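# Stand a sideways gift box upright and open its lid

## Task

A closed gift box is resting on one side on the table. Turn it so it sits on its bottom, then swing its lid open until the lid is roughly upright or tipped back past upright. Concealed magnets keep the lid's flap closed, so it needs some force to release.

## Robot and tools

Robot: one UR7e-type arm on a base at (0, 0, +0.012) m in the scene frame, essentially level. It carries a right LEAP-style hand with index, middle and ring fingers and a thumb, driven by sixteen motors. The scene frame has its origin on the table top under the base, with +z up and +y to the left when looking along +x. Two cameras sit on a stand beside the table.

Frames: all printed poses, velocities, Hand targets and camera poses are in the arm's base frame. Offsets move along the base axes, and a rotation turns about the Hand target's position. The hand point has its own axes: +z runs along the straight fingers toward the tips, +x crosses the palm away from the thumb, and +y points out of the palm face. The palm face is at y = -0.062. Straight fingertips end about 0.139 m beyond knuckles at z = -0.017. A rigid mast near the wrist on the palm side can strike objects.

execute_actions(actions, cameras): actions is a list of actions. Each action is a table of at most 15 rows, one per 1/30 s step; if shorter, its final row repeats to fill 15 steps. Each row has 24 numbers in [-1, 1]. Numbers 1-6 are dx, dy, dz, rx, ry, rz: an offset (not a pose) from the Hand target as it was when that action began, along base axes. 1.0 equals 0.6 m or 180 degrees, and rx, ry, rz form one rotation vector. Every row counts from that same starting target, so sending an offset again moves further. Numbers 7-22 are hinge goals in this order: index_abd, index_mcp, index_pip, index_dip, middle_abd, middle_mcp, middle_pip, middle_dip, ring_abd, ring_mcp, ring_pip, ring_dip, thumb_cmc, thumb_axl, thumb_mcp, thumb_ipl. Each maps linearly between its stops. Straight values: _abd 0.00, _mcp -0.75, _pip -0.58, _dip -0.70, thumb_cmc -0.71, thumb_axl -0.68, thumb_mcp -0.23, thumb_ipl -0.17; toward +1 the fingers curl toward the palm and the thumb swings in front of it. Number 23 is current_limit, scaled from 0 mA at -1 to 550 mA at +1. Number 24 is speed, giving (speed+1)/2 of 8.5 rad/s. They start at +0.4 and -0.6 and persist until changed. To leave the hand unchanged, resend the last hand numbers; at scene start read them from a result first, since 0 is a real command. Images come back only for an empty actions list or when cameras names them.

move(target, speed, blend, stop_force, zero, blocking, cameras): target is one 24-number row, or a list of up to 15 rows. Its first six numbers are offsets from the current Hand target in base axes, same scale as above, and in a list every row counts from that same Hand target. speed is path speed in m/s, 0.002 to 3.6 (default 0.25); turns are capped at twice that in rad/s. blend, in metres, rounds corners in a list; 0 stops at each point. stop_force, 3 to 120 N, ends the path when the wrist sensor feels that much push against the motion; zero (default true) re-zeroes first. Omit stop_force when backing away from a contact. blocking=false returns after about 0.5 s while the motion continues; it cannot be combined with stop_force. The result adds a move: line: done (within 3 mm and 2 degrees), off_target, moving, held or fault, with limits=paced (pose clipped) or limits=held (steps withheld). Neither done nor off_target proves there was no contact.

wait(seconds 0-10), stop() to brake a running move, zoom_image(camera cam_high, cam_low or cam_wrist; region [x0, y0, x1, y1] pixels, at most 504 by 504), zero_wrist_force(), read_manual(section) for licence text, finished_scene(scene 1 or 2) to end the scene irreversibly.

Result lines: end_effector_position (m) and end_effector_quat_wxyz of the hand point, velocities (omitted when joints read within noise), Hand target (last commanded pose after clipping; next offsets start here; the hand may rest short of it, so send the gap again), Joint positions and Joint torques (drive output, gravity included), Wrist force and Wrist torque in the end effector axes plus a peak line, and per motor hand_goal, hand_measured, hand_current_ma and hand_state (moving, goal, blocked, overload). Camera images: cam_high 504x504, cam_low 504x504, cam_wrist 672x504 fisheye.

Motion notes: commanded orientation is clipped to 32 degrees from the measured one each step. Paths do not avoid obstacles; the hand lags and overshoots more when fast. Avoid paths near the arm's own base. The arm is stiff, so aiming even slightly past a firm contact may fault; to end a push, command back past the hand point.

Hazards: contact torque at a joint's load limit (136 N m for the three big joints, 25.4 for wrists) or roughly 150 N outside force stops the arm for 10 s. A finger motor at 495 mA or more for 5 s shuts down for 10 s. Overheating gives MOTOR HOT, then a brake stop of 30 s or more. Do not drop the box, knock it off the table, slam it or push hard; anything left off the table fails the task. The box must stay upright and open after release.

Each tool is called by a JSON object that holds its "op" and its "data".

## Session

{"op": "execute_actions", "data": {"actions": []}}

Scene clock: 0.00 s.
end_effector_position=(+0.5145, -0.0129, +0.3190) hand_goal=(+0.000, -0.754, -0.576, -0.696, +0.000, -0.754, -0.576, -0.696, +0.000, -0.754, -0.576, -0.696, -0.714, -0.678, -0.226, -0.168) hand_measured=(+0.000, -0.754, -0.576, -0.696, +0.000, -0.754, -0.576, -0.696, +0.000, -0.754, -0.576, -0.696, -0.714, -0.678, -0.226, -0.168) hand_current_ma=(+0, +0, +0, +0, +0, +0, +0, +0, +0, +0, +0, +0, +0, +0, +0, +0) hand_state=(goal, goal, goal, goal, goal, goal, goal, goal, goal, goal, goal, goal, goal, goal, goal, goal) hand_current_limit=0.40 hand_speed=-0.60 end_effector_quat_wxyz=(-0.248, +0.948, -0.090, +0.177)
Joint positions: [-0.397 -1.686 1.816 -1.921 -0.986 1.428]
Joint velocities: within noise
Joint torques (N m): no reading
Wrist force (N): no reading
Wrist torque (N m): no reading
Wrist force, peak (N): no reading
Hand target: +0.5145, -0.0129, +0.3190; -0.248, +0.948, -0.090, +0.177

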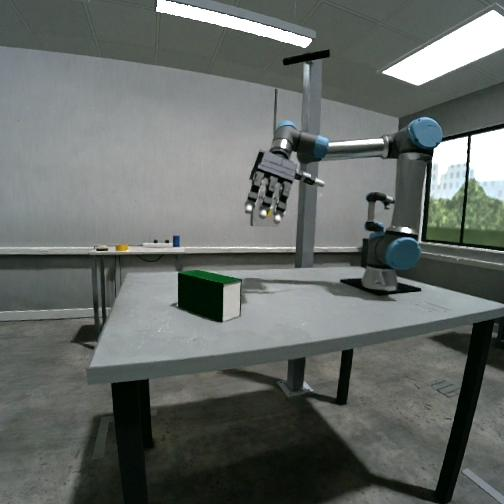

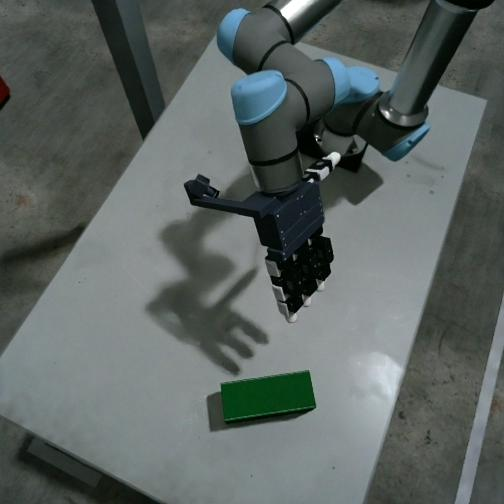

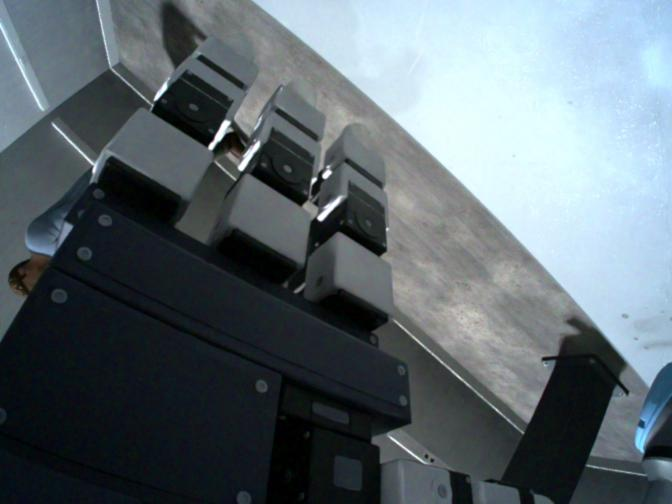

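{"op": "zoom_image", "data": {"camera": "cam_high", "region": [160, 250, 260, 340]}}

{"op": "zoom_image", "data": {"camera": "cam_low", "region": [200, 350, 330, 440]}}

Scaled by 5.040 from the camera's 504x504 image, which has a finer 720x720 frame.

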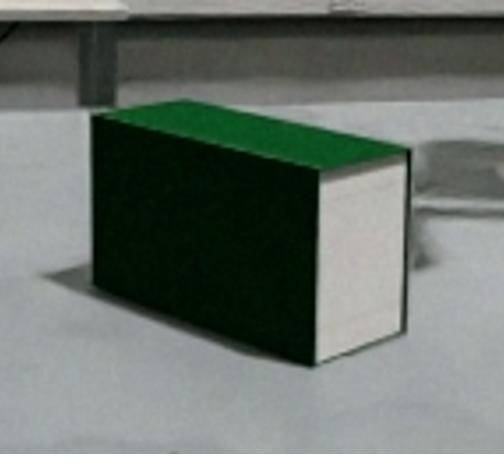

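Scaled by 3.877 from the camera's 504x504 image, which has a finer 720x720 frame.

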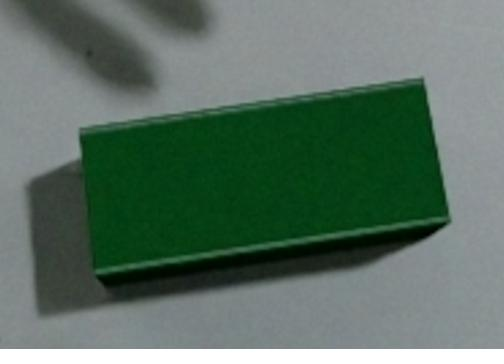

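{"op": "zoom_image", "data": {"camera": "cam_high", "region": [215, 270, 250, 330]}}

{"op": "zoom_image", "data": {"camera": "cam_low", "region": [290, 360, 330, 420]}}

Scaled by 8.400 from the camera's 504x504 image, which has a finer 720x720 frame.

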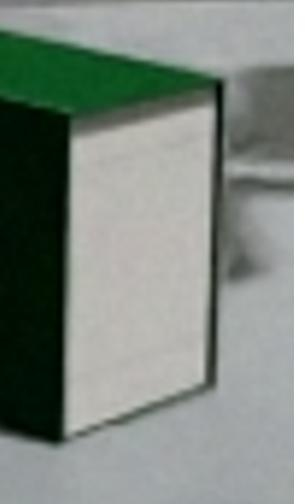

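Scaled by 8.400 from the camera's 504x504 image, which has a finer 720x720 frame.

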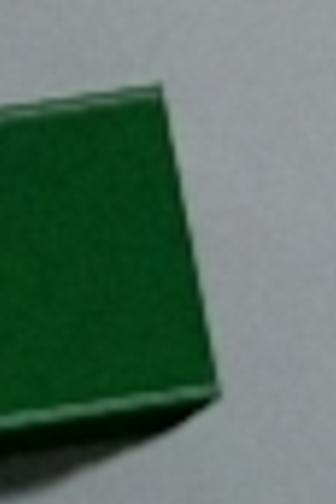

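{"op": "move", "data": {"target": [[0.059,0.272,0.068,-0.4644,-0.2142,0.2446,0,-0.754,-0.576,-0.696,0,-0.754,-0.576,-0.696,0,-0.754,-0.576,-0.696,-0.714,-0.678,-0.226,-0.168,0.4,-0.5],[0.316,0.77,-0.198,-0.4644,-0.2142,0.2446,0,-0.754,-0.576,-0.696,0,-0.754,-0.576,-0.696,0,-0.754,-0.576,-0.696,-0.714,-0.678,-0.226,-0.168,0.4,-0.5]], "speed": 0.5, "blend": [0.05,0], "cameras": ["all"]}}

Scene clock: 78.20 s.
end_effector_position=(+0.5836, +0.2260, +0.3171) hand_goal=(+0.000, -0.754, -0.576, -0.696, +0.000, -0.754, -0.576, -0.696, +0.000, -0.754, -0.576, -0.696, -0.714, -0.678, -0.226, -0.168) hand_measured=(+0.000, -0.762, -0.578, -0.696, +0.000, -0.762, -0.578, -0.696, +0.000, -0.762, -0.578, -0.696, -0.724, -0.678, -0.224, -0.168) hand_current_ma=(+0, -3, +0, +0, +0, -4, +0, +0, +0, -3, +0, +0, -4, +0, +1, +0) hand_state=(goal, goal, goal, goal, goal, goal, goal, goal, goal, goal, goal, goal, goal, goal, goal, goal) hand_current_limit=0.40 hand_speed=-0.50 end_effector_quat_wxyz=(+0.360, +0.731, +0.451, +0.365)
Joint positions: [0.447 -1.235 2.058 -3.36 -2.152 0.601]
Joint torques (N m): [-4.62 -42.1 -28.83 -1.09 1.86 -2.3]
Wrist force (N): [0.7 -3.0 0.9]
Wrist torque (N m): [-0.07 -0.07 -0.04]
Wrist force, peak (N): [10.7 -16.3 7.5]
Hand target: +0.5836, +0.2261, +0.3173; +0.360, +0.731, +0.451, +0.365 (not the last commanded pose)
Off the commanded pose: 0.279 m, 1 deg.
move: held (a check stopped the path); path passed 1 of 2 targets; limits=held
pose unreachable: on one or more control steps of this call, first in action 0 (counted from 0), an arm could not follow its commanded pose, so it was not sent that pose on those steps. It may still have moved: this result reports where it is.
cause: moving toward the commanded pose would bring two parts of the arm too close to each other (joints 4 (wrist 1) to 6 (wrist 3) lie between them).

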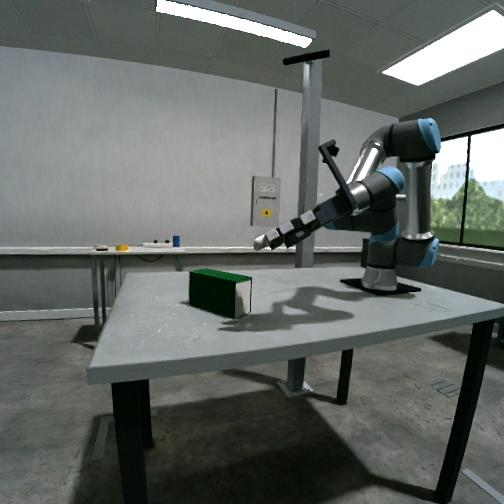

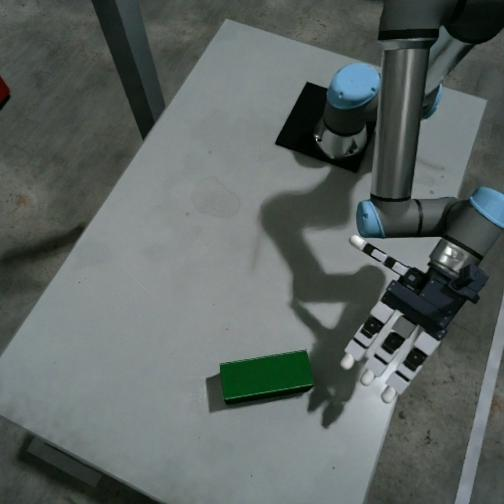

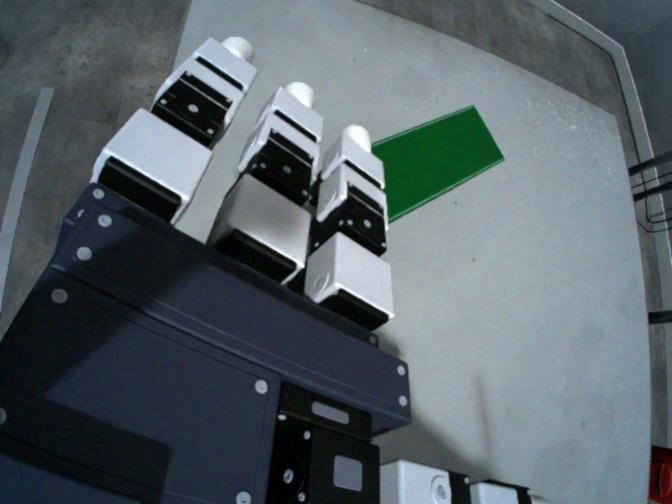

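{"op": "zoom_image", "data": {"camera": "cam_wrist", "region": [360, 90, 520, 230]}}

{"op": "zoom_image", "data": {"camera": "cam_high", "region": [180, 260, 260, 325]}}

{"op": "zoom_image", "data": {"camera": "cam_low", "region": [205, 335, 325, 420]}}

Scaled by 3.150 from the camera's 672x504 image, which has a finer 960x720 frame.

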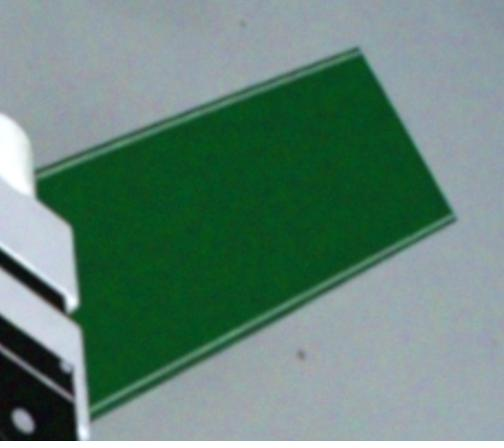

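Scaled by 6.300 from the camera's 504x504 image, which has a finer 720x720 frame.

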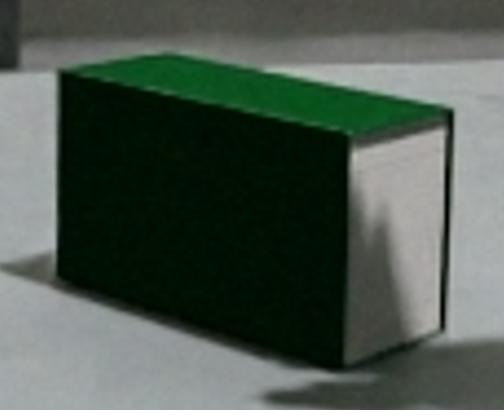

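Scaled by 4.200 from the camera's 504x504 image, which has a finer 720x720 frame.

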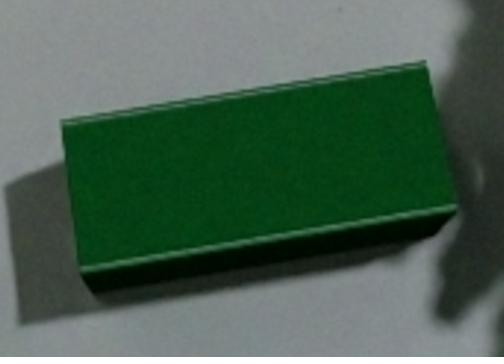

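{"op": "zoom_image", "data": {"camera": "cam_high", "region": [228, 275, 258, 322]}}

Scaled by 10.723 from the camera's 504x504 image, which has a finer 720x720 frame.

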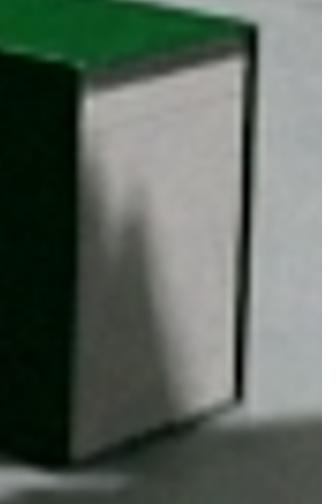

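{"op": "move", "data": {"target": [[-0.05,0.12,0.05,-0.1322,0.1472,0.271,0,-0.754,-0.576,-0.696,0,-0.754,-0.576,-0.696,0,-0.754,-0.576,-0.696,-0.714,-0.678,-0.226,-0.168,0.4,-0.5],[-0.041,0.27,-0.16,-0.2644,0.2944,0.5419,0,-0.754,-0.576,-0.696,0,-0.754,-0.576,-0.696,0,-0.754,-0.576,-0.696,-0.714,-0.678,-0.226,-0.168,0.4,-0.5]], "speed": 0.45, "blend": [0.05,0], "cameras": ["all"]}}

Scene clock: 251.57 s.
end_effector_position=(+0.5590, +0.3881, +0.2213) hand_goal=(+0.000, -0.754, -0.576, -0.696, +0.000, -0.754, -0.576, -0.696, +0.000, -0.754, -0.576, -0.696, -0.714, -0.678, -0.226, -0.168) hand_measured=(+0.000, -0.754, -0.578, -0.696, +0.000, -0.756, -0.578, -0.696, +0.000, -0.756, -0.578, -0.696, -0.716, -0.678, -0.224, -0.168) hand_current_ma=(+0, +0, +0, +0, +0, +0, +0, +0, +0, +0, +0, +0, +0, +0, +1, +0) hand_state=(goal, goal, goal, goal, goal, goal, goal, goal, goal, goal, goal, goal, goal, goal, goal, goal) hand_current_limit=0.40 hand_speed=-0.50 end_effector_quat_wxyz=(+0.000, +0.060, +0.998, +0.000)
Joint positions: [0.307 -1.283 1.591 -1.879 -1.571 -1.143]
Joint torques (N m): [-9.7 -34.98 -16.58 -1.95 2.39 -0.13]
Wrist force (N): [1.6 -0.8 1.6]
Wrist torque (N m): [-0.08 -0.18 0.03]
Wrist force, peak (N): [1.7 -3.2 1.3]
Hand target: +0.5590, +0.3881, +0.2213; +0.000, +0.060, +0.998, +0.000
Off the commanded pose: 0.000 m, 0 deg.
move: done

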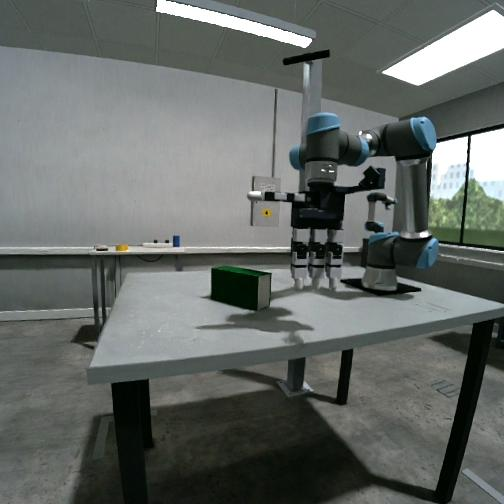

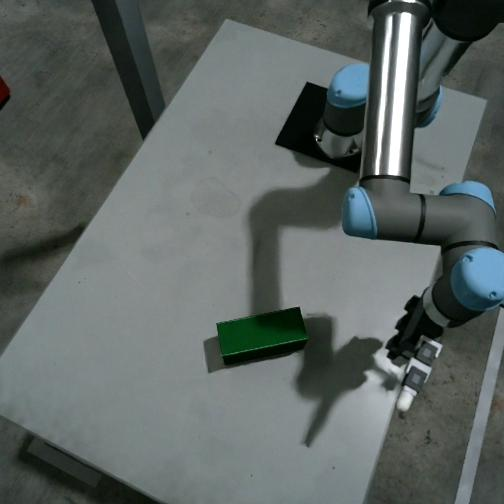

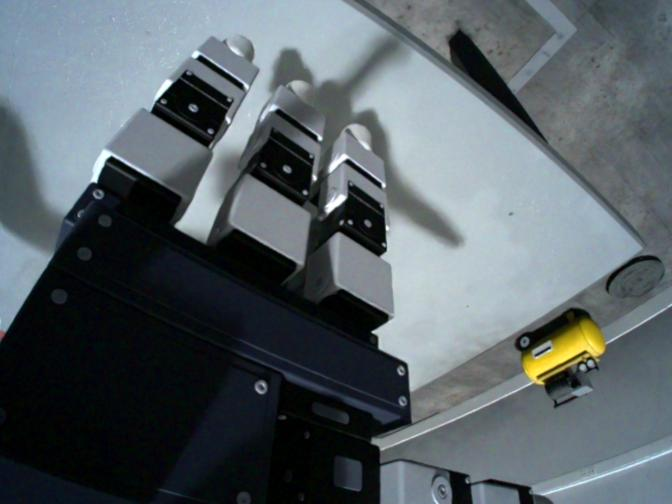

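{"op": "zoom_image", "data": {"camera": "cam_low", "region": [190, 290, 320, 390]}}

{"op": "zoom_image", "data": {"camera": "cam_high", "region": [240, 260, 285, 320]}}

Scaled by 3.877 from the camera's 504x504 image, which has a finer 720x720 frame.

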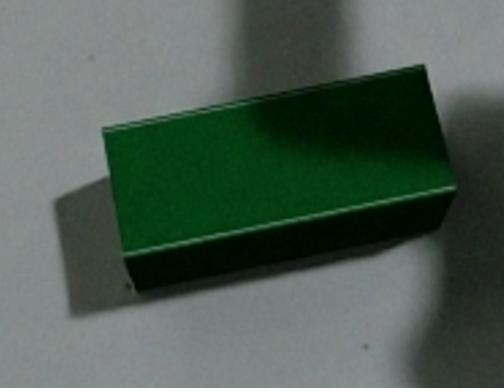

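Scaled by 8.400 from the camera's 504x504 image, which has a finer 720x720 frame.

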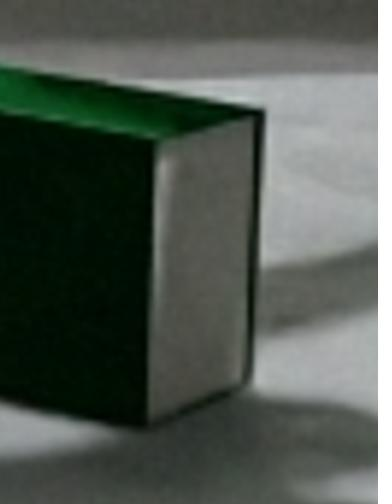

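{"op": "move", "data": {"target": [-0.132,-0.167,-0.035,0,0,0,0,-0.754,-0.576,-0.696,0,-0.754,-0.576,-0.696,0,-0.754,-0.576,-0.696,-0.714,-0.678,-0.226,-0.168,0.4,-0.5], "speed": 0.3, "cameras": ["all"]}}

{"op": "zoom_image", "data": {"camera": "cam_wrist", "region": [336, 60, 672, 312]}}

Scene clock: 300.67 s.
end_effector_position=(+0.4799, +0.2879, +0.2003) hand_goal=(+0.000, -0.754, -0.576, -0.696, +0.000, -0.754, -0.576, -0.696, +0.000, -0.754, -0.576, -0.696, -0.714, -0.678, -0.226, -0.168) hand_measured=(+0.000, -0.754, -0.578, -0.696, +0.000, -0.754, -0.578, -0.696, +0.000, -0.754, -0.578, -0.696, -0.716, -0.678, -0.224, -0.168) hand_current_ma=(+0, +0, +0, +0, +0, +0, +0, +0, +0, +0, +0, +0, +0, +0, +1, +0) hand_state=(goal, goal, goal, goal, goal, goal, goal, goal, goal, goal, goal, goal, goal, goal, goal, goal) hand_current_limit=0.40 hand_speed=-0.50 end_effector_quat_wxyz=(+0.000, +0.060, +0.998, +0.000)
Joint positions: [0.158 -1.535 1.948 -1.984 -1.571 -1.292]
Joint torques (N m): [-5.42 -33.98 -12.05 -1.31 1.34 0.83]
Wrist force (N): [2.1 -0.6 1.8]
Wrist torque (N m): [-0.07 -0.25 0.07]
Wrist force, peak (N): [3.2 -3.6 2.1]
Hand target: +0.4798, +0.2879, +0.2003; +0.000, +0.060, +0.998, +0.000
Off the commanded pose: 0.000 m, 0 deg.
move: done

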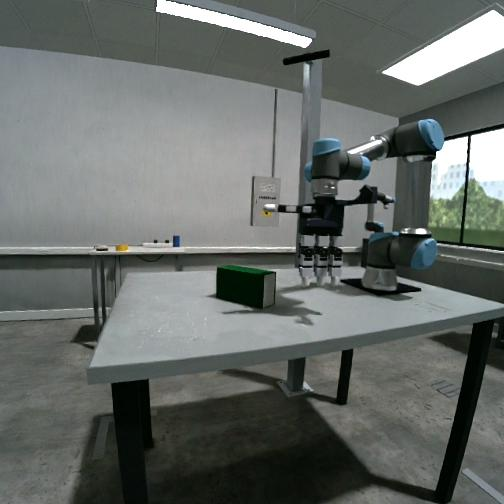

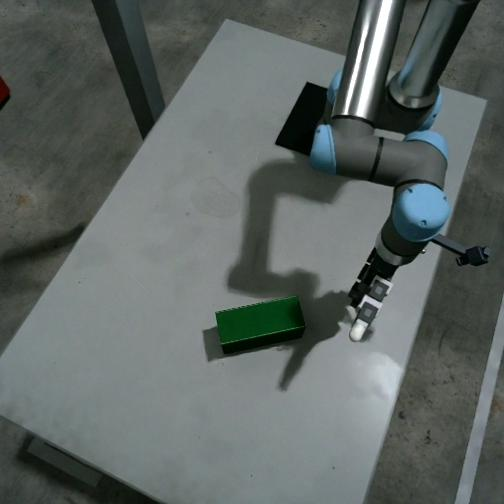

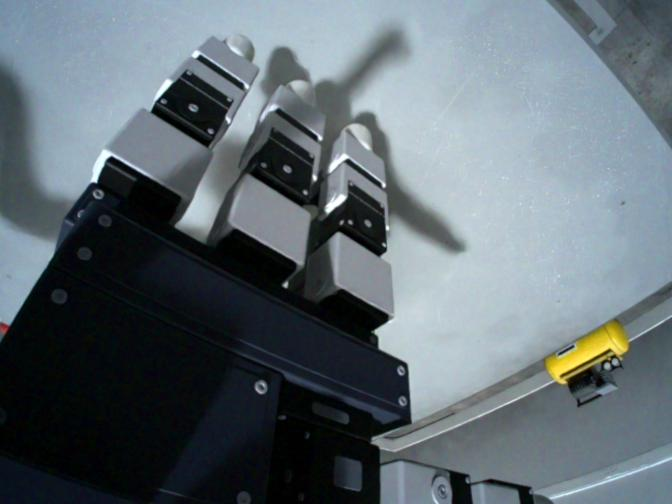

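Scaled by 1.500 from the camera's 672x504 image, which has a finer 960x720 frame.

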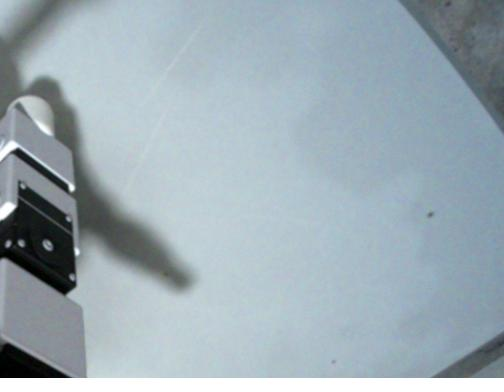

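{"op": "move", "data": {"target": [-0.03,0,0,0,0,-0.15,0,-0.754,-0.576,-0.696,0,-0.754,-0.576,-0.696,0,-0.754,-0.576,-0.696,-0.714,-0.678,-0.226,-0.168,0.4,-0.5], "speed": 0.4, "cameras": ["all"]}}

{"op": "zoom_image", "data": {"camera": "cam_wrist", "region": [380, 150, 672, 400]}}

Scene clock: 356.00 s.
end_effector_position=(+0.4617, +0.2879, +0.2003) hand_goal=(+0.000, -0.754, -0.576, -0.696, +0.000, -0.754, -0.576, -0.696, +0.000, -0.754, -0.576, -0.696, -0.714, -0.678, -0.226, -0.168) hand_measured=(+0.000, -0.754, -0.578, -0.696, +0.000, -0.754, -0.578, -0.696, +0.000, -0.754, -0.578, -0.696, -0.716, -0.678, -0.224, -0.168) hand_current_ma=(+0, +0, +0, +0, +0, +0, +0, +0, +0, +0, +0, +0, +0, +0, +1, +0) hand_state=(goal, goal, goal, goal, goal, goal, goal, goal, goal, goal, goal, goal, goal, goal, goal, goal) hand_current_limit=0.40 hand_speed=-0.50 end_effector_quat_wxyz=(+0.000, +0.291, +0.957, +0.000)
Joint positions: [0.231 -1.621 2.033 -1.982 -1.571 -0.748]
Joint torques (N m): [-9.73 -10.13 -34.98 -1.95 -2.39 2.77]
Wrist force (N): [1.9 -0.6 1.7]
Wrist torque (N m): [-0.07 -0.22 0.12]
Wrist force, peak (N): [2.7 -0.6 1.9]
Hand target: +0.4618, +0.2879, +0.2003; +0.000, +0.292, +0.957, +0.000
Off the commanded pose: 0.000 m, 0 deg.
move: done

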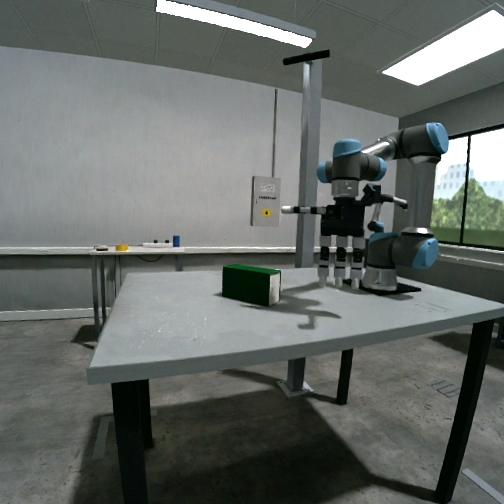

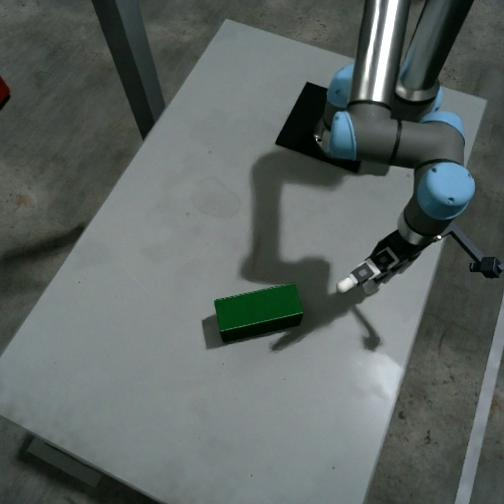

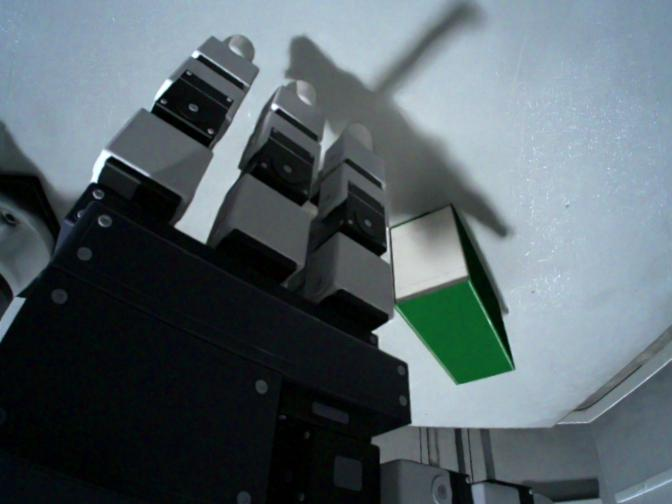

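Scaled by 1.726 from the camera's 672x504 image, which has a finer 960x720 frame.

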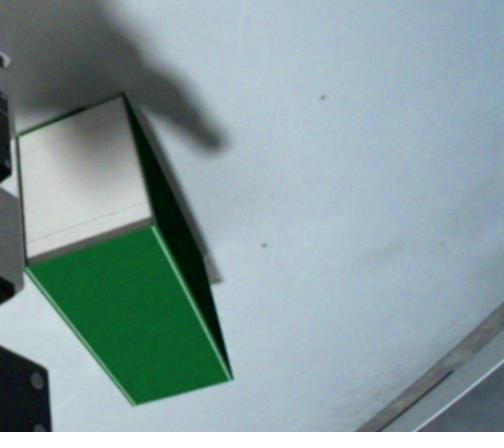

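{"op": "zoom_image", "data": {"camera": "cam_wrist", "region": [380, 195, 470, 320]}}

Scaled by 4.032 from the camera's 672x504 image, which has a finer 960x720 frame.

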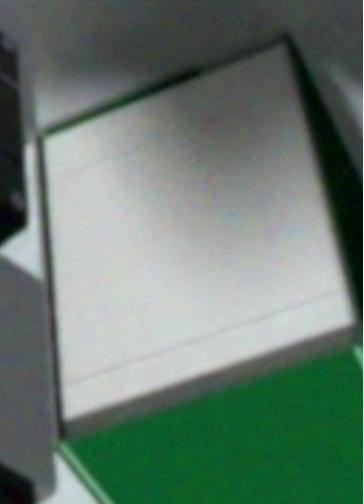

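{"op": "move", "data": {"target": [[-0.003,-0.2,0.183,0,0,-0.0911,0,-0.754,-0.576,-0.696,0,-0.754,-0.576,-0.696,0,-0.754,-0.576,-0.696,-0.714,-0.678,-0.226,-0.168,0.4,-0.5],[0.13,-0.58,0.183,0,0,-0.0911,0,-0.754,-0.576,-0.696,0,-0.754,-0.576,-0.696,0,-0.754,-0.576,-0.696,-0.714,-0.678,-0.226,-0.168,0.4,-0.5],[0.1387,-0.60,-0.0255,0,0,-0.0911,0,-0.754,-0.576,-0.696,0,-0.754,-0.576,-0.696,0,-0.754,-0.576,-0.696,-0.714,-0.678,-0.226,-0.168,0.4,-0.5]], "speed": [0.5,0.5,0.3], "blend": [0.05,0.05,0], "cameras": ["all"]}}

Scene clock: 424.83 s.
end_effector_position=(+0.5450, -0.0722, +0.1851) hand_goal=(+0.000, -0.754, -0.576, -0.696, +0.000, -0.754, -0.576, -0.696, +0.000, -0.754, -0.576, -0.696, -0.714, -0.678, -0.226, -0.168) hand_measured=(+0.000, -0.754, -0.578, -0.696, +0.000, -0.754, -0.578, -0.696, +0.000, -0.754, -0.578, -0.696, -0.714, -0.678, -0.222, -0.168) hand_current_ma=(+0, +0, +0, +0, +0, +0, +0, +0, +0, +0, +0, +0, +0, +0, +1, +0) hand_state=(goal, goal, goal, goal, goal, goal, goal, goal, goal, goal, goal, goal, goal, goal, goal, goal) hand_current_limit=0.40 hand_speed=-0.50 end_effector_quat_wxyz=(+0.000, +0.425, +0.905, +0.000)
Joint positions: [-0.513 -1.554 2.011 -2.027 -1.571 -1.205]
Joint torques (N m): [5.75 -20.47 -19.48 -4.33 2.45 2.62]
Wrist force (N): [1.9 -0.7 1.8]
Wrist torque (N m): [-0.08 -0.20 0.12]
Wrist force, peak (N): [1.7 -0.7 4.2]
Hand target: +0.5450, -0.0721, +0.1850; +0.000, +0.425, +0.905, +0.000
Off the commanded pose: 0.000 m, 0 deg.
move: done

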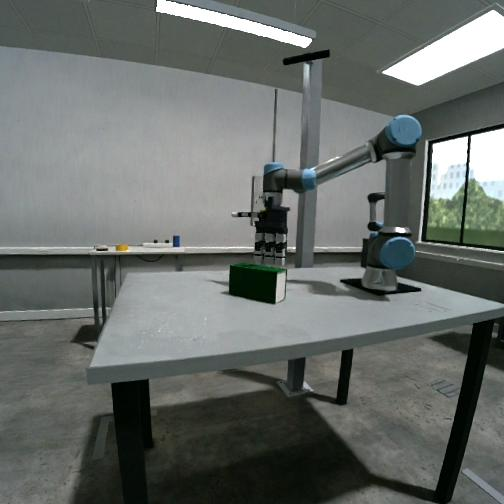

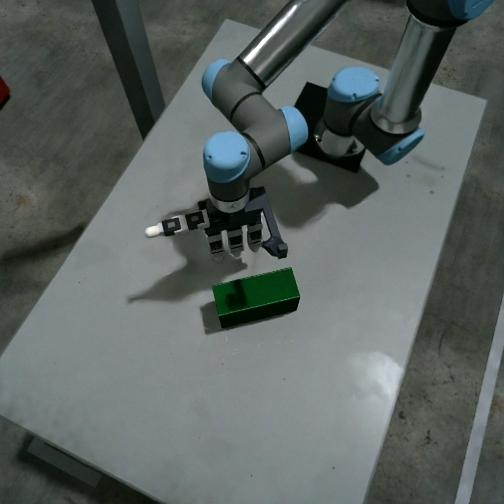

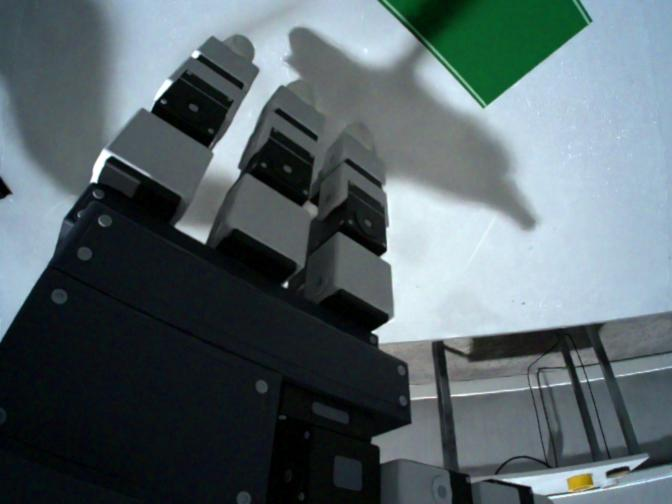

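{"op": "move", "data": {"target": [[0.056,0.09,0,0,0,0,0,-0.754,-0.576,-0.696,0,-0.754,-0.576,-0.696,0,-0.754,-0.576,-0.696,-0.714,-0.678,-0.226,-0.168,0.4,-0.5],[0.165,0.181,0.0,0,0,0,0,-0.754,-0.576,-0.696,0,-0.754,-0.576,-0.696,0,-0.754,-0.576,-0.696,-0.714,-0.678,-0.226,-0.168,0.4,-0.5]], "speed": [0.2,0.07], "blend": [0.005,0], "cameras": ["all"]}}

{"op": "zoom_image", "data": {"camera": "cam_high", "region": [190, 240, 300, 330]}}

Scene clock: 448.27 s.
end_effector_position=(+0.6441, +0.0365, +0.1850) hand_goal=(+0.000, -0.754, -0.576, -0.696, +0.000, -0.754, -0.576, -0.696, +0.000, -0.754, -0.576, -0.696, -0.714, -0.678, -0.226, -0.168) hand_measured=(-0.002, -0.758, -0.580, -0.696, +0.000, -0.756, -0.578, -0.696, +0.000, -0.754, -0.578, -0.696, -0.714, -0.678, -0.222, -0.168) hand_current_ma=(+0, -1, -1, +0, +0, +0, +0, +0, +0, +0, +0, +0, +0, +0, +1, +0) hand_state=(goal, goal, goal, goal, goal, goal, goal, goal, goal, goal, goal, goal, goal, goal, goal, goal) hand_current_limit=0.40 hand_speed=-0.50 end_effector_quat_wxyz=(+0.000, +0.425, +0.905, +0.000) end_effector_velocity=(-0.002, -0.001, -0.001) end_effector_angular_velocity=(+0.000, +0.002, +0.003)
Joint positions: [-0.239 -1.353 1.781 -1.999 -1.571 -0.932]
Joint velocities: [-0.003 -0.003 0.005 0 -0.001 -0.005]
Joint torques (N m): [-9.36 -42.14 -8.33 -4.15 -2.81 -2.41]
Wrist force (N): [2.0 -1.2 2.0]
Wrist torque (N m): [-0.08 -0.25 0.10]
Wrist force, peak (N): [1.3 -2.5 2.2]
Hand target: +0.6440, +0.0365, +0.1850; +0.000, +0.425, +0.905, +0.000
Off the commanded pose: 0.000 m, 0 deg.
move: done

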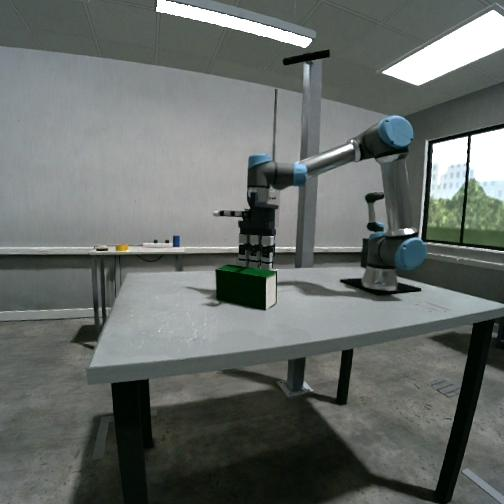

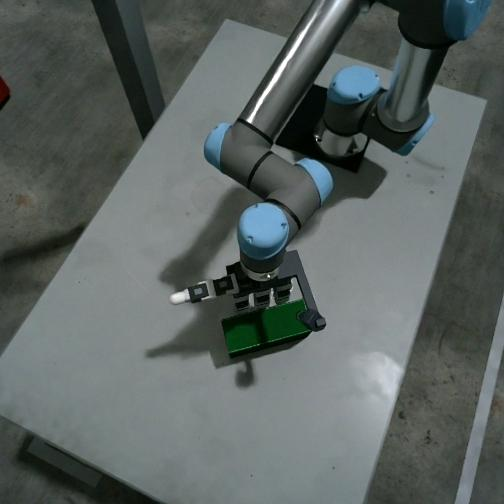

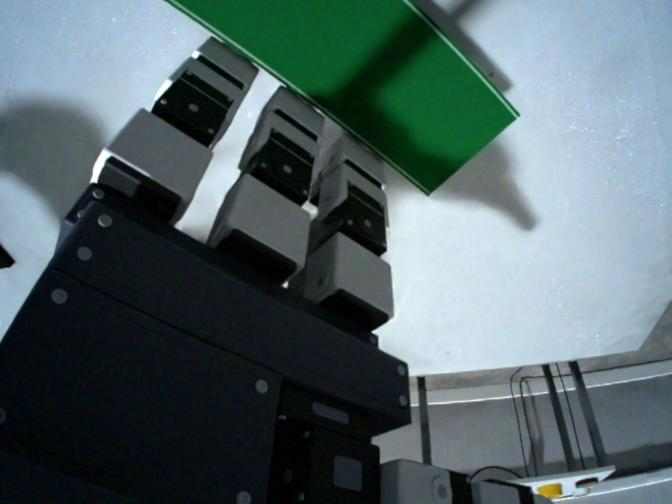

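Scaled by 4.582 from the camera's 504x504 image, which has a finer 720x720 frame.

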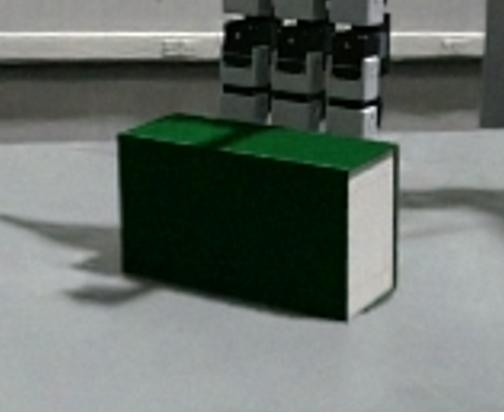

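{"op": "move", "data": {"target": [[0,0,0.0167,0,0,0,0,-0.754,-0.576,-0.696,0,-0.754,-0.576,-0.696,0,-0.754,-0.576,-0.696,-0.714,-0.678,-0.226,-0.168,0.4,-0.5],[0.0103,0.0085,0.0167,0,0,0,0,-0.754,-0.576,-0.696,0,-0.754,-0.576,-0.696,0,-0.754,-0.576,-0.696,-0.714,-0.678,-0.226,-0.168,0.4,-0.5],[0.0615,0.0511,0.06,0,0,0,0,-0.754,-0.576,-0.696,0,-0.754,-0.576,-0.696,0,-0.754,-0.576,-0.696,-0.714,-0.678,-0.226,-0.168,0.4,-0.5],[0.1128,0.0937,0.0717,0,0,0,0,-0.754,-0.576,-0.696,0,-0.754,-0.576,-0.696,0,-0.754,-0.576,-0.696,-0.714,-0.678,-0.226,-0.168,0.4,-0.5],[0.1474,0.1225,0.0633,0,0,0,0,-0.754,-0.576,-0.696,0,-0.754,-0.576,-0.696,0,-0.754,-0.576,-0.696,-0.714,-0.678,-0.226,-0.168,0.4,-0.5]], "speed": 0.08, "blend": [0.001,0.003,0.01,0.01,0], "cameras": ["all"]}}

{"op": "zoom_image", "data": {"camera": "cam_high", "region": [180, 230, 290, 320]}}

Scene clock: 482.70 s.
end_effector_position=(+0.7325, +0.1101, +0.2230) hand_goal=(+0.000, -0.754, -0.576, -0.696, +0.000, -0.754, -0.576, -0.696, +0.000, -0.754, -0.576, -0.696, -0.714, -0.678, -0.226, -0.168) hand_measured=(-0.002, -0.754, -0.578, -0.696, +0.000, -0.754, -0.578, -0.696, +0.000, -0.754, -0.578, -0.696, -0.714, -0.678, -0.222, -0.168) hand_current_ma=(+0, +0, +0, +0, +0, +0, +0, +0, +0, +0, +0, +0, +0, +0, +1, +0) hand_state=(goal, goal, goal, goal, goal, goal, goal, goal, goal, goal, goal, goal, goal, goal, goal, goal) hand_current_limit=0.40 hand_speed=-0.50 end_effector_quat_wxyz=(+0.000, +0.425, +0.905, +0.000)
Joint positions: [-0.093 -1.173 1.435 -1.833 -1.571 -0.785]
Joint torques (N m): [-9.9 -51.12 -10.97 -4.04 -0.4 -2.34]
Wrist force (N): [1.7 -0.7 1.7]
Wrist torque (N m): [-0.06 -0.19 0.06]
Wrist force, peak (N): [2.1 -1.0 3.2]
Hand target: +0.7325, +0.1100, +0.2229; +0.000, +0.425, +0.905, +0.000
Off the commanded pose: 0.000 m, 0 deg.
move: done

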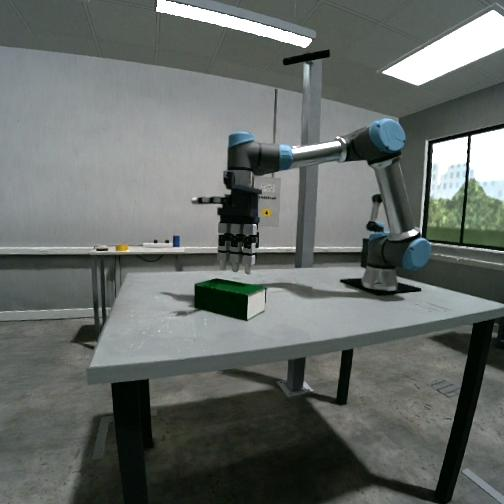

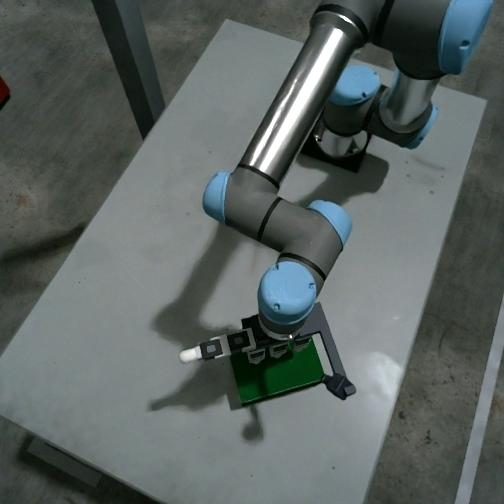

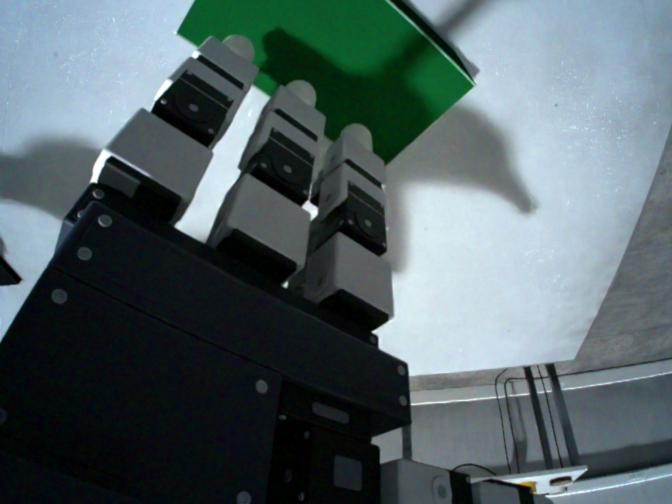

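Scaled by 4.582 from the camera's 504x504 image, which has a finer 720x720 frame.

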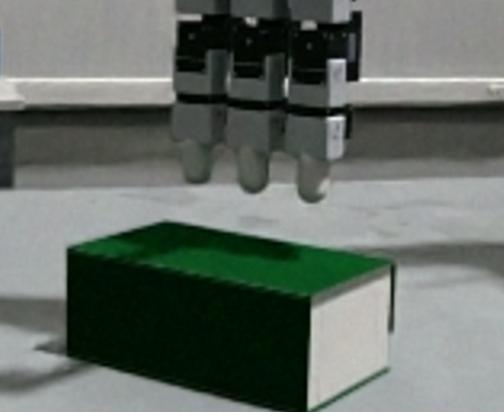

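{"op": "move", "data": {"target": [[-0.13,-0.1138,0,0,0,0,0,-0.753,-0.358,-0.261,0,-0.753,-0.358,-0.261,0,-0.753,-0.358,-0.261,-0.714,-0.678,-0.226,-0.168,0.5,-0.4],[-0.13,-0.1138,-0.1967,0,0,0,0,-0.753,-0.358,-0.261,0,-0.753,-0.358,-0.261,0,-0.753,-0.358,-0.261,-0.714,-0.678,-0.226,-0.168,0.5,-0.4]], "speed": [0.3,0.2], "blend": [0.02,0], "cameras": ["all"]}}

{"op": "zoom_image", "data": {"camera": "cam_high", "region": [190, 240, 290, 320]}}

Scene clock: 555.77 s.
end_effector_position=(+0.6544, +0.0417, +0.1049) hand_goal=(+0.000, -0.754, -0.358, -0.262, +0.000, -0.754, -0.358, -0.262, +0.000, -0.754, -0.358, -0.262, -0.714, -0.678, -0.226, -0.168) hand_measured=(-0.002, -0.754, -0.362, -0.264, +0.000, -0.754, -0.362, -0.266, +0.000, -0.754, -0.360, -0.264, -0.714, -0.678, -0.222, -0.168) hand_current_ma=(+0, +0, -1, -1, +0, +0, -1, -1, +0, +0, -1, -1, +0, +0, +1, +0) hand_state=(goal, goal, goal, goal, goal, goal, goal, goal, goal, goal, goal, goal, goal, goal, goal, goal) hand_current_limit=0.50 hand_speed=-0.40 end_effector_quat_wxyz=(+0.000, +0.425, +0.905, +0.000)
Joint positions: [-0.225 -1.233 1.856 -2.194 -1.571 -0.918]
Joint torques (N m): [-1.59 -35.23 -29.9 -4.22 2.2 1.4]
Wrist force (N): [1.9 -0.6 2.0]
Wrist torque (N m): [-0.07 -0.22 0.06]
Wrist force, peak (N): [2.1 -0.8 4.1]
Hand target: +0.6545, +0.0417, +0.1049; +0.000, +0.425, +0.905, +0.000
Off the commanded pose: 0.000 m, 0 deg.
move: done

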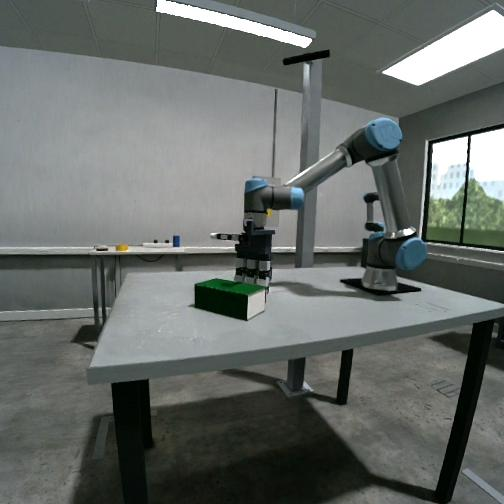

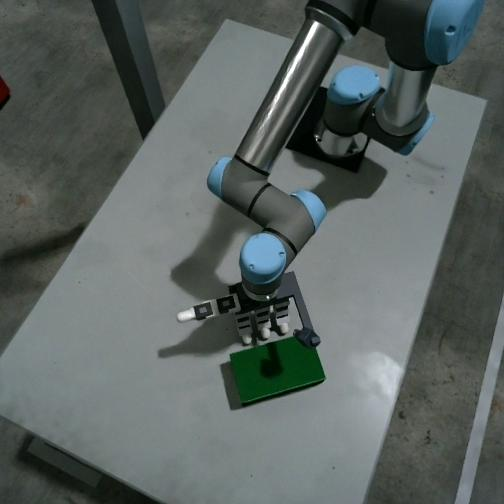

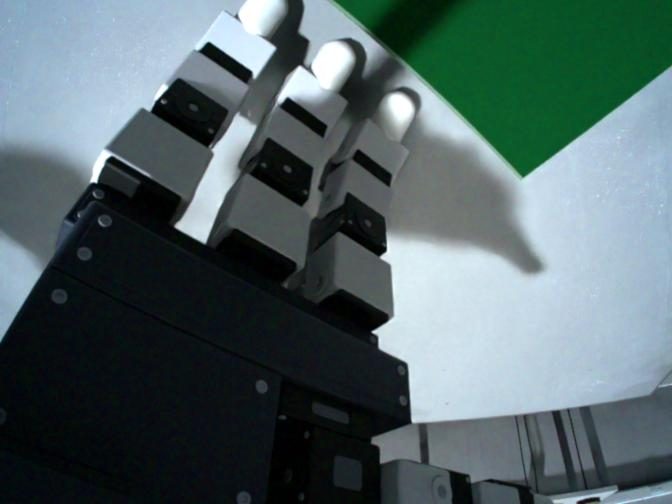

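Scaled by 5.040 from the camera's 504x504 image, which has a finer 720x720 frame.

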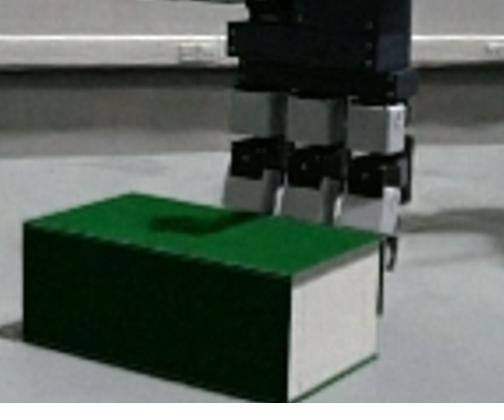

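{"op": "move", "data": {"target": [[0.0346,0.0288,0,0,0,0,0,-0.753,-0.358,-0.261,0,-0.753,-0.358,-0.261,0,-0.753,-0.358,-0.261,-0.714,-0.678,-0.226,-0.168,0.5,-0.4],[0.0404,0.0335,0.0343,0,0,0,0,-0.753,-0.358,-0.261,0,-0.753,-0.358,-0.261,0,-0.753,-0.358,-0.261,-0.714,-0.678,-0.226,-0.168,0.5,-0.4],[0.0505,0.0420,0.0667,0,0,0,0,-0.753,-0.358,-0.261,0,-0.753,-0.358,-0.261,0,-0.753,-0.358,-0.261,-0.714,-0.678,-0.226,-0.168,0.5,-0.4],[0.0649,0.0539,0.0963,0,0,0,0,-0.753,-0.358,-0.261,0,-0.753,-0.358,-0.261,0,-0.753,-0.358,-0.261,-0.714,-0.678,-0.226,-0.168,0.5,-0.4]], "speed": [0.05,0.05,0.05,0.05], "blend": [0.003,0.01,0.01,0], "cameras": ["cam_high","cam_low"]}}

Scene clock: 663.37 s.
end_effector_position=(+0.6935, +0.0741, +0.1629) hand_goal=(+0.000, -0.754, -0.358, -0.262, +0.000, -0.754, -0.358, -0.262, +0.000, -0.754, -0.358, -0.262, -0.714, -0.678, -0.226, -0.168) hand_measured=(-0.002, -0.754, -0.362, -0.264, +0.000, -0.754, -0.362, -0.266, +0.000, -0.754, -0.360, -0.264, -0.714, -0.678, -0.222, -0.168) hand_current_ma=(+0, +0, -1, -1, +0, +0, -1, -1, +0, +0, -1, -1, +0, +0, +1, +0) hand_state=(goal, goal, goal, goal, goal, goal, goal, goal, goal, goal, goal, goal, goal, goal, goal, goal) hand_current_limit=0.50 hand_speed=-0.40 end_effector_quat_wxyz=(+0.000, +0.425, +0.905, +0.000) end_effector_velocity=(-0.001, -0.001, -0.002) end_effector_angular_velocity=(-0.001, +0.001, -0.001)
Joint positions: [-0.158 -1.219 1.664 -2.016 -1.571 -0.85]
Joint velocities: [-0.002 0 0.005 -0.005 -0.001 0]
Joint torques (N m): [-9.8 -28.84 -8.96 -4.6 1.78 -1.85]
Wrist force (N): [2.1 -1.3 1.6]
Wrist torque (N m): [-0.01 -0.25 0.07]
Wrist force, peak (N): [2.2 -0.7 3.0]
Hand target: +0.6934, +0.0740, +0.1627; +0.000, +0.425, +0.905, +0.000
Off the commanded pose: 0.000 m, 0 deg.
move: done
Images, in order (width x height): cam_high 504x504, cam_low 504x504.

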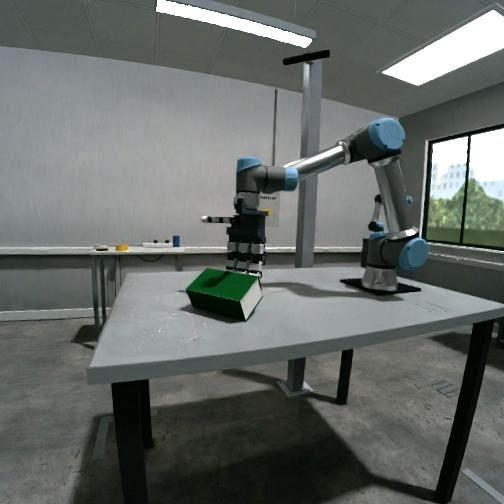

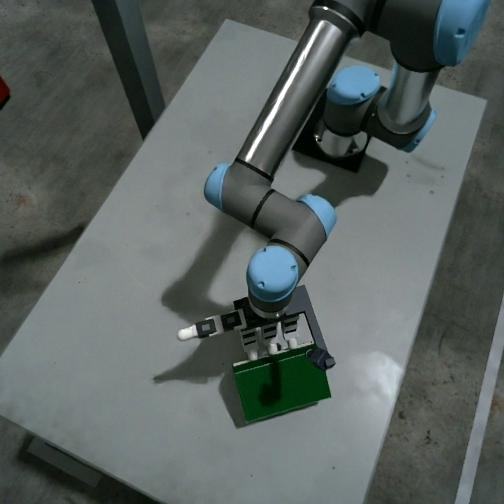

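{"op": "zoom_image", "data": {"camera": "cam_high", "region": [165, 200, 290, 330]}}

Scaled by 3.877 from the camera's 504x504 image, which has a finer 720x720 frame.

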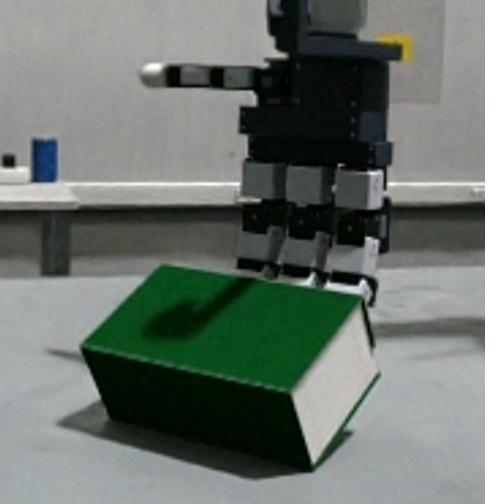

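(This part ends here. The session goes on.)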